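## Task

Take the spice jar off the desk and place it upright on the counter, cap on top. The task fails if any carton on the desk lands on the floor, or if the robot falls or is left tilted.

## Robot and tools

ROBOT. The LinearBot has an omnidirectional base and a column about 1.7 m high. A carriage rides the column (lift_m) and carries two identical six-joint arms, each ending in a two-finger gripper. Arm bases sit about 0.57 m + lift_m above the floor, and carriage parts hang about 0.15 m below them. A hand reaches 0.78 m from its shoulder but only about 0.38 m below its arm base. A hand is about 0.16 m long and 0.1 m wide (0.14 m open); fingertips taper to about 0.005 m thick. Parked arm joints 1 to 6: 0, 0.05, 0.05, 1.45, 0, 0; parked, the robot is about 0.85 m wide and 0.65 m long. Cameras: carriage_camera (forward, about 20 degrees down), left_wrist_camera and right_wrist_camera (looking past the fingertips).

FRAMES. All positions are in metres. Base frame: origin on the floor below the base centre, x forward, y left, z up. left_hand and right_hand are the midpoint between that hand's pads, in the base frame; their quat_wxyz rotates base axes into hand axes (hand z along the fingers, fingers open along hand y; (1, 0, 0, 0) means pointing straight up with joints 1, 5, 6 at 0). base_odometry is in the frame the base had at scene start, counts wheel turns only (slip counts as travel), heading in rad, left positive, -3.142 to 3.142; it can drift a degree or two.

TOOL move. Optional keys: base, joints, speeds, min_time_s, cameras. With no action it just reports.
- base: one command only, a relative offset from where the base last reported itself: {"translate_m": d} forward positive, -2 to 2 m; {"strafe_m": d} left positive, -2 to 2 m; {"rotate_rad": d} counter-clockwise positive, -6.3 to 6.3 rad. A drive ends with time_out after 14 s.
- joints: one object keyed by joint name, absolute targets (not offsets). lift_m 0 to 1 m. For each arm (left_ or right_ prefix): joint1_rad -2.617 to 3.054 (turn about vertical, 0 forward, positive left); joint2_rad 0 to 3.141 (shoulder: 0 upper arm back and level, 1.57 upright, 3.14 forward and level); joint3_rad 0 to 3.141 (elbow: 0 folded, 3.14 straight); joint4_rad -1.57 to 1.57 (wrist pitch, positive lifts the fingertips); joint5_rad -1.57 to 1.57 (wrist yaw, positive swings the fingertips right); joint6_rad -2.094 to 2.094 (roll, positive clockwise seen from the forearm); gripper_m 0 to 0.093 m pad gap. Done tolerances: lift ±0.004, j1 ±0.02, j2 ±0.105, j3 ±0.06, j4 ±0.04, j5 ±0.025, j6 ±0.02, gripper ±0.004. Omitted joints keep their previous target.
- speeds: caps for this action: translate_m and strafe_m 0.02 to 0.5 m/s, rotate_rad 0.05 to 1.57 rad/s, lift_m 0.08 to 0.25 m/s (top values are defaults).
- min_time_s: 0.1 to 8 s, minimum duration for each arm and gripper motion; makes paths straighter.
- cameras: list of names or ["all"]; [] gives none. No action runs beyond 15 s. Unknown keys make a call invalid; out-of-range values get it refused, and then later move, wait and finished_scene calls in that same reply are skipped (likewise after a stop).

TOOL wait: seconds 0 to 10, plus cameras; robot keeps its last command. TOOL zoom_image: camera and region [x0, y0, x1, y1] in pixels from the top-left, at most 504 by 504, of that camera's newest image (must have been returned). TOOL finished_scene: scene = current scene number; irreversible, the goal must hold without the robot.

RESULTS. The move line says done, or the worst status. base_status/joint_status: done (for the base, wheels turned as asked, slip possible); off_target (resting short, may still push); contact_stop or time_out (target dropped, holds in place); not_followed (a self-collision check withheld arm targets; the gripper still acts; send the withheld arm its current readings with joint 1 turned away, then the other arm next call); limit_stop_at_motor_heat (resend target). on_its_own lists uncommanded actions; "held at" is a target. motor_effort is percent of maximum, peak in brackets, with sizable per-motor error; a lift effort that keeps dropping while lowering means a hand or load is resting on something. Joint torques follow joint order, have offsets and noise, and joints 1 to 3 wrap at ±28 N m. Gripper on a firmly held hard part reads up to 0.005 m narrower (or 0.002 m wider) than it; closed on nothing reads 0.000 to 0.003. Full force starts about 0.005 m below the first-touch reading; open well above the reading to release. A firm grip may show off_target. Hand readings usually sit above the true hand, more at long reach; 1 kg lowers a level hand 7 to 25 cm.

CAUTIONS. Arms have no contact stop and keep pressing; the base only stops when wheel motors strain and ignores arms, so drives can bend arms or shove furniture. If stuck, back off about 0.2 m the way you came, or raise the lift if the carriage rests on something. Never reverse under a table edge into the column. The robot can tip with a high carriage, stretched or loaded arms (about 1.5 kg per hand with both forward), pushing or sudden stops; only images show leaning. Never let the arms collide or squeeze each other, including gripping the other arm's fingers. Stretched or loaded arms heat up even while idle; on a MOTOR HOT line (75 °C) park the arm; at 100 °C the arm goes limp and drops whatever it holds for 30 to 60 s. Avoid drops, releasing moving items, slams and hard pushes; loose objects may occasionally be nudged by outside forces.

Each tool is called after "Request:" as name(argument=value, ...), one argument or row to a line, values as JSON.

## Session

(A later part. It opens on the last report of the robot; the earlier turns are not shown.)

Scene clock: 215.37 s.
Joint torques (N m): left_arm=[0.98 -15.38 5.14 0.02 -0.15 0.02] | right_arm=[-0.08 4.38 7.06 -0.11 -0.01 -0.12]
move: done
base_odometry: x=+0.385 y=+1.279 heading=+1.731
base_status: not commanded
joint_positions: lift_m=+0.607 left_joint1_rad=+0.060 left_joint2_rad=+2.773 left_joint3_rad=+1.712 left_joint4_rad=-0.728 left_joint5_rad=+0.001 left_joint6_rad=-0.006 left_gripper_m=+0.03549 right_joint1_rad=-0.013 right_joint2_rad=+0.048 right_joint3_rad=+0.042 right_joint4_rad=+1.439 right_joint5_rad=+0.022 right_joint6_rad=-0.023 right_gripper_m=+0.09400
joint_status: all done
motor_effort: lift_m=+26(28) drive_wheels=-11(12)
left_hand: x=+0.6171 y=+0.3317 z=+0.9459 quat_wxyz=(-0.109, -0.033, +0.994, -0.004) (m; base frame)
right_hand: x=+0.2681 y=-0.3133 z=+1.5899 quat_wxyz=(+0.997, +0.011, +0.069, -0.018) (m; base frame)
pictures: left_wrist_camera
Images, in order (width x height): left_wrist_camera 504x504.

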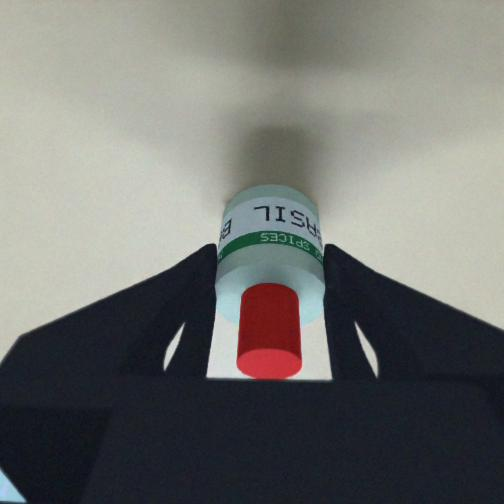

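Request:
move(
  joints={"lift_m": 0.605},
  speeds={"lift_m": 0.08},
  cameras=[],
)

Request:
move(
  joints={"left_gripper_m": 0.09},
  min_time_s=2,
  cameras=["left_wrist_camera"],
)

Request:
move(
  joints={"lift_m": 0.75},
  cameras=["left_wrist_camera", "carriage_camera"],
)

Scene clock: 221.13 s.
Joint torques (N m): left_arm=[0.87 -15.12 4.85 0.09 -0.14 0.02] | right_arm=[-0.08 4.41 7.02 -0.11 -0.02 -0.12]
move: done
base_odometry: x=+0.385 y=+1.279 heading=+1.731
base_status: not commanded
joint_positions: lift_m=+0.605 left_joint1_rad=+0.060 left_joint2_rad=+2.770 left_joint3_rad=+1.714 left_joint4_rad=-0.736 left_joint5_rad=+0.001 left_joint6_rad=-0.006 left_gripper_m=+0.03549 right_joint1_rad=-0.013 right_joint2_rad=+0.048 right_joint3_rad=+0.042 right_joint4_rad=+1.439 right_joint5_rad=+0.022 right_joint6_rad=-0.023 right_gripper_m=+0.09400
joint_status: all done
motor_effort: lift_m=+25(26) drive_wheels=-10(13)
left_hand: x=+0.6171 y=+0.3317 z=+0.9456 quat_wxyz=(-0.110, -0.033, +0.993, -0.004) (m; base frame)
right_hand: x=+0.2681 y=-0.3133 z=+1.5880 quat_wxyz=(+0.997, +0.011, +0.069, -0.018) (m; base frame)
pictures: none
No camera images: "cameras" was empty.

Scene clock: 223.40 s.
Joint torques (N m): left_arm=[0.85 -15.17 4.85 0.08 -0.14 0.02] | right_arm=[-0.03 4.38 7.06 -0.12 -0.01 -0.12]
move: done
base_odometry: x=+0.385 y=+1.279 heading=+1.731
base_status: not commanded
joint_positions: lift_m=+0.605 left_joint1_rad=+0.060 left_joint2_rad=+2.770 left_joint3_rad=+1.714 left_joint4_rad=-0.734 left_joint5_rad=+0.001 left_joint6_rad=-0.006 left_gripper_m=+0.08992 right_joint1_rad=-0.013 right_joint2_rad=+0.048 right_joint3_rad=+0.042 right_joint4_rad=+1.439 right_joint5_rad=+0.022 right_joint6_rad=-0.023 right_gripper_m=+0.09400
joint_status: all done
motor_effort: lift_m=+25(26) drive_wheels=-11(13)
left_hand: x=+0.6173 y=+0.3317 z=+0.9454 quat_wxyz=(-0.110, -0.033, +0.993, -0.004) (m; base frame)
right_hand: x=+0.2681 y=-0.3133 z=+1.5880 quat_wxyz=(+0.997, +0.011, +0.069, -0.018) (m; base frame)
pictures: left_wrist_camera
Images, in order (width x height): left_wrist_camera 504x504.

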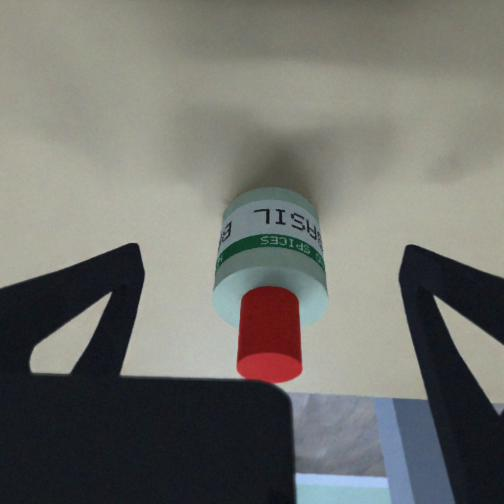

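Scene clock: 224.50 s.
Joint torques (N m): left_arm=[0.85 -15.24 4.86 0.01 -0.14 0.03] | right_arm=[-0.06 4.36 7.04 -0.11 -0.01 -0.12]
move: done
base_odometry: x=+0.385 y=+1.279 heading=+1.731
base_status: not commanded
joint_positions: lift_m=+0.750 left_joint1_rad=+0.060 left_joint2_rad=+2.771 left_joint3_rad=+1.714 left_joint4_rad=-0.731 left_joint5_rad=+0.001 left_joint6_rad=-0.006 left_gripper_m=+0.08992 right_joint1_rad=-0.013 right_joint2_rad=+0.048 right_joint3_rad=+0.042 right_joint4_rad=+1.439 right_joint5_rad=+0.022 right_joint6_rad=-0.023 right_gripper_m=+0.09400
joint_status: all done
motor_effort: lift_m=+30(38) drive_wheels=-9(11)
left_hand: x=+0.6179 y=+0.3318 z=+1.0894 quat_wxyz=(-0.108, -0.033, +0.994, -0.004) (m; base frame)
right_hand: x=+0.2681 y=-0.3133 z=+1.7325 quat_wxyz=(+0.997, +0.011, +0.069, -0.018) (m; base frame)
pictures: carriage_camera, left_wrist_camera
Images, in order (width x height): carriage_camera 504x504, left_wrist_camera 504x504.

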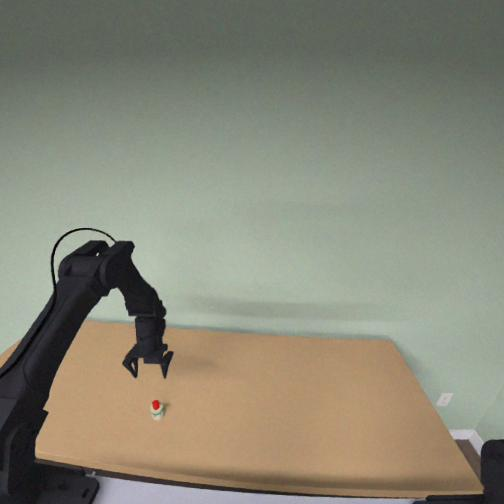

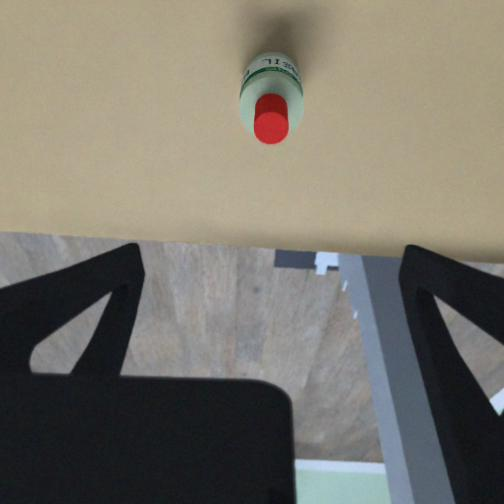

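Jar stands upright on the counter, cap up.

Request:
finished_scene(
  scene=3,
)

The scene is finished: the task was done.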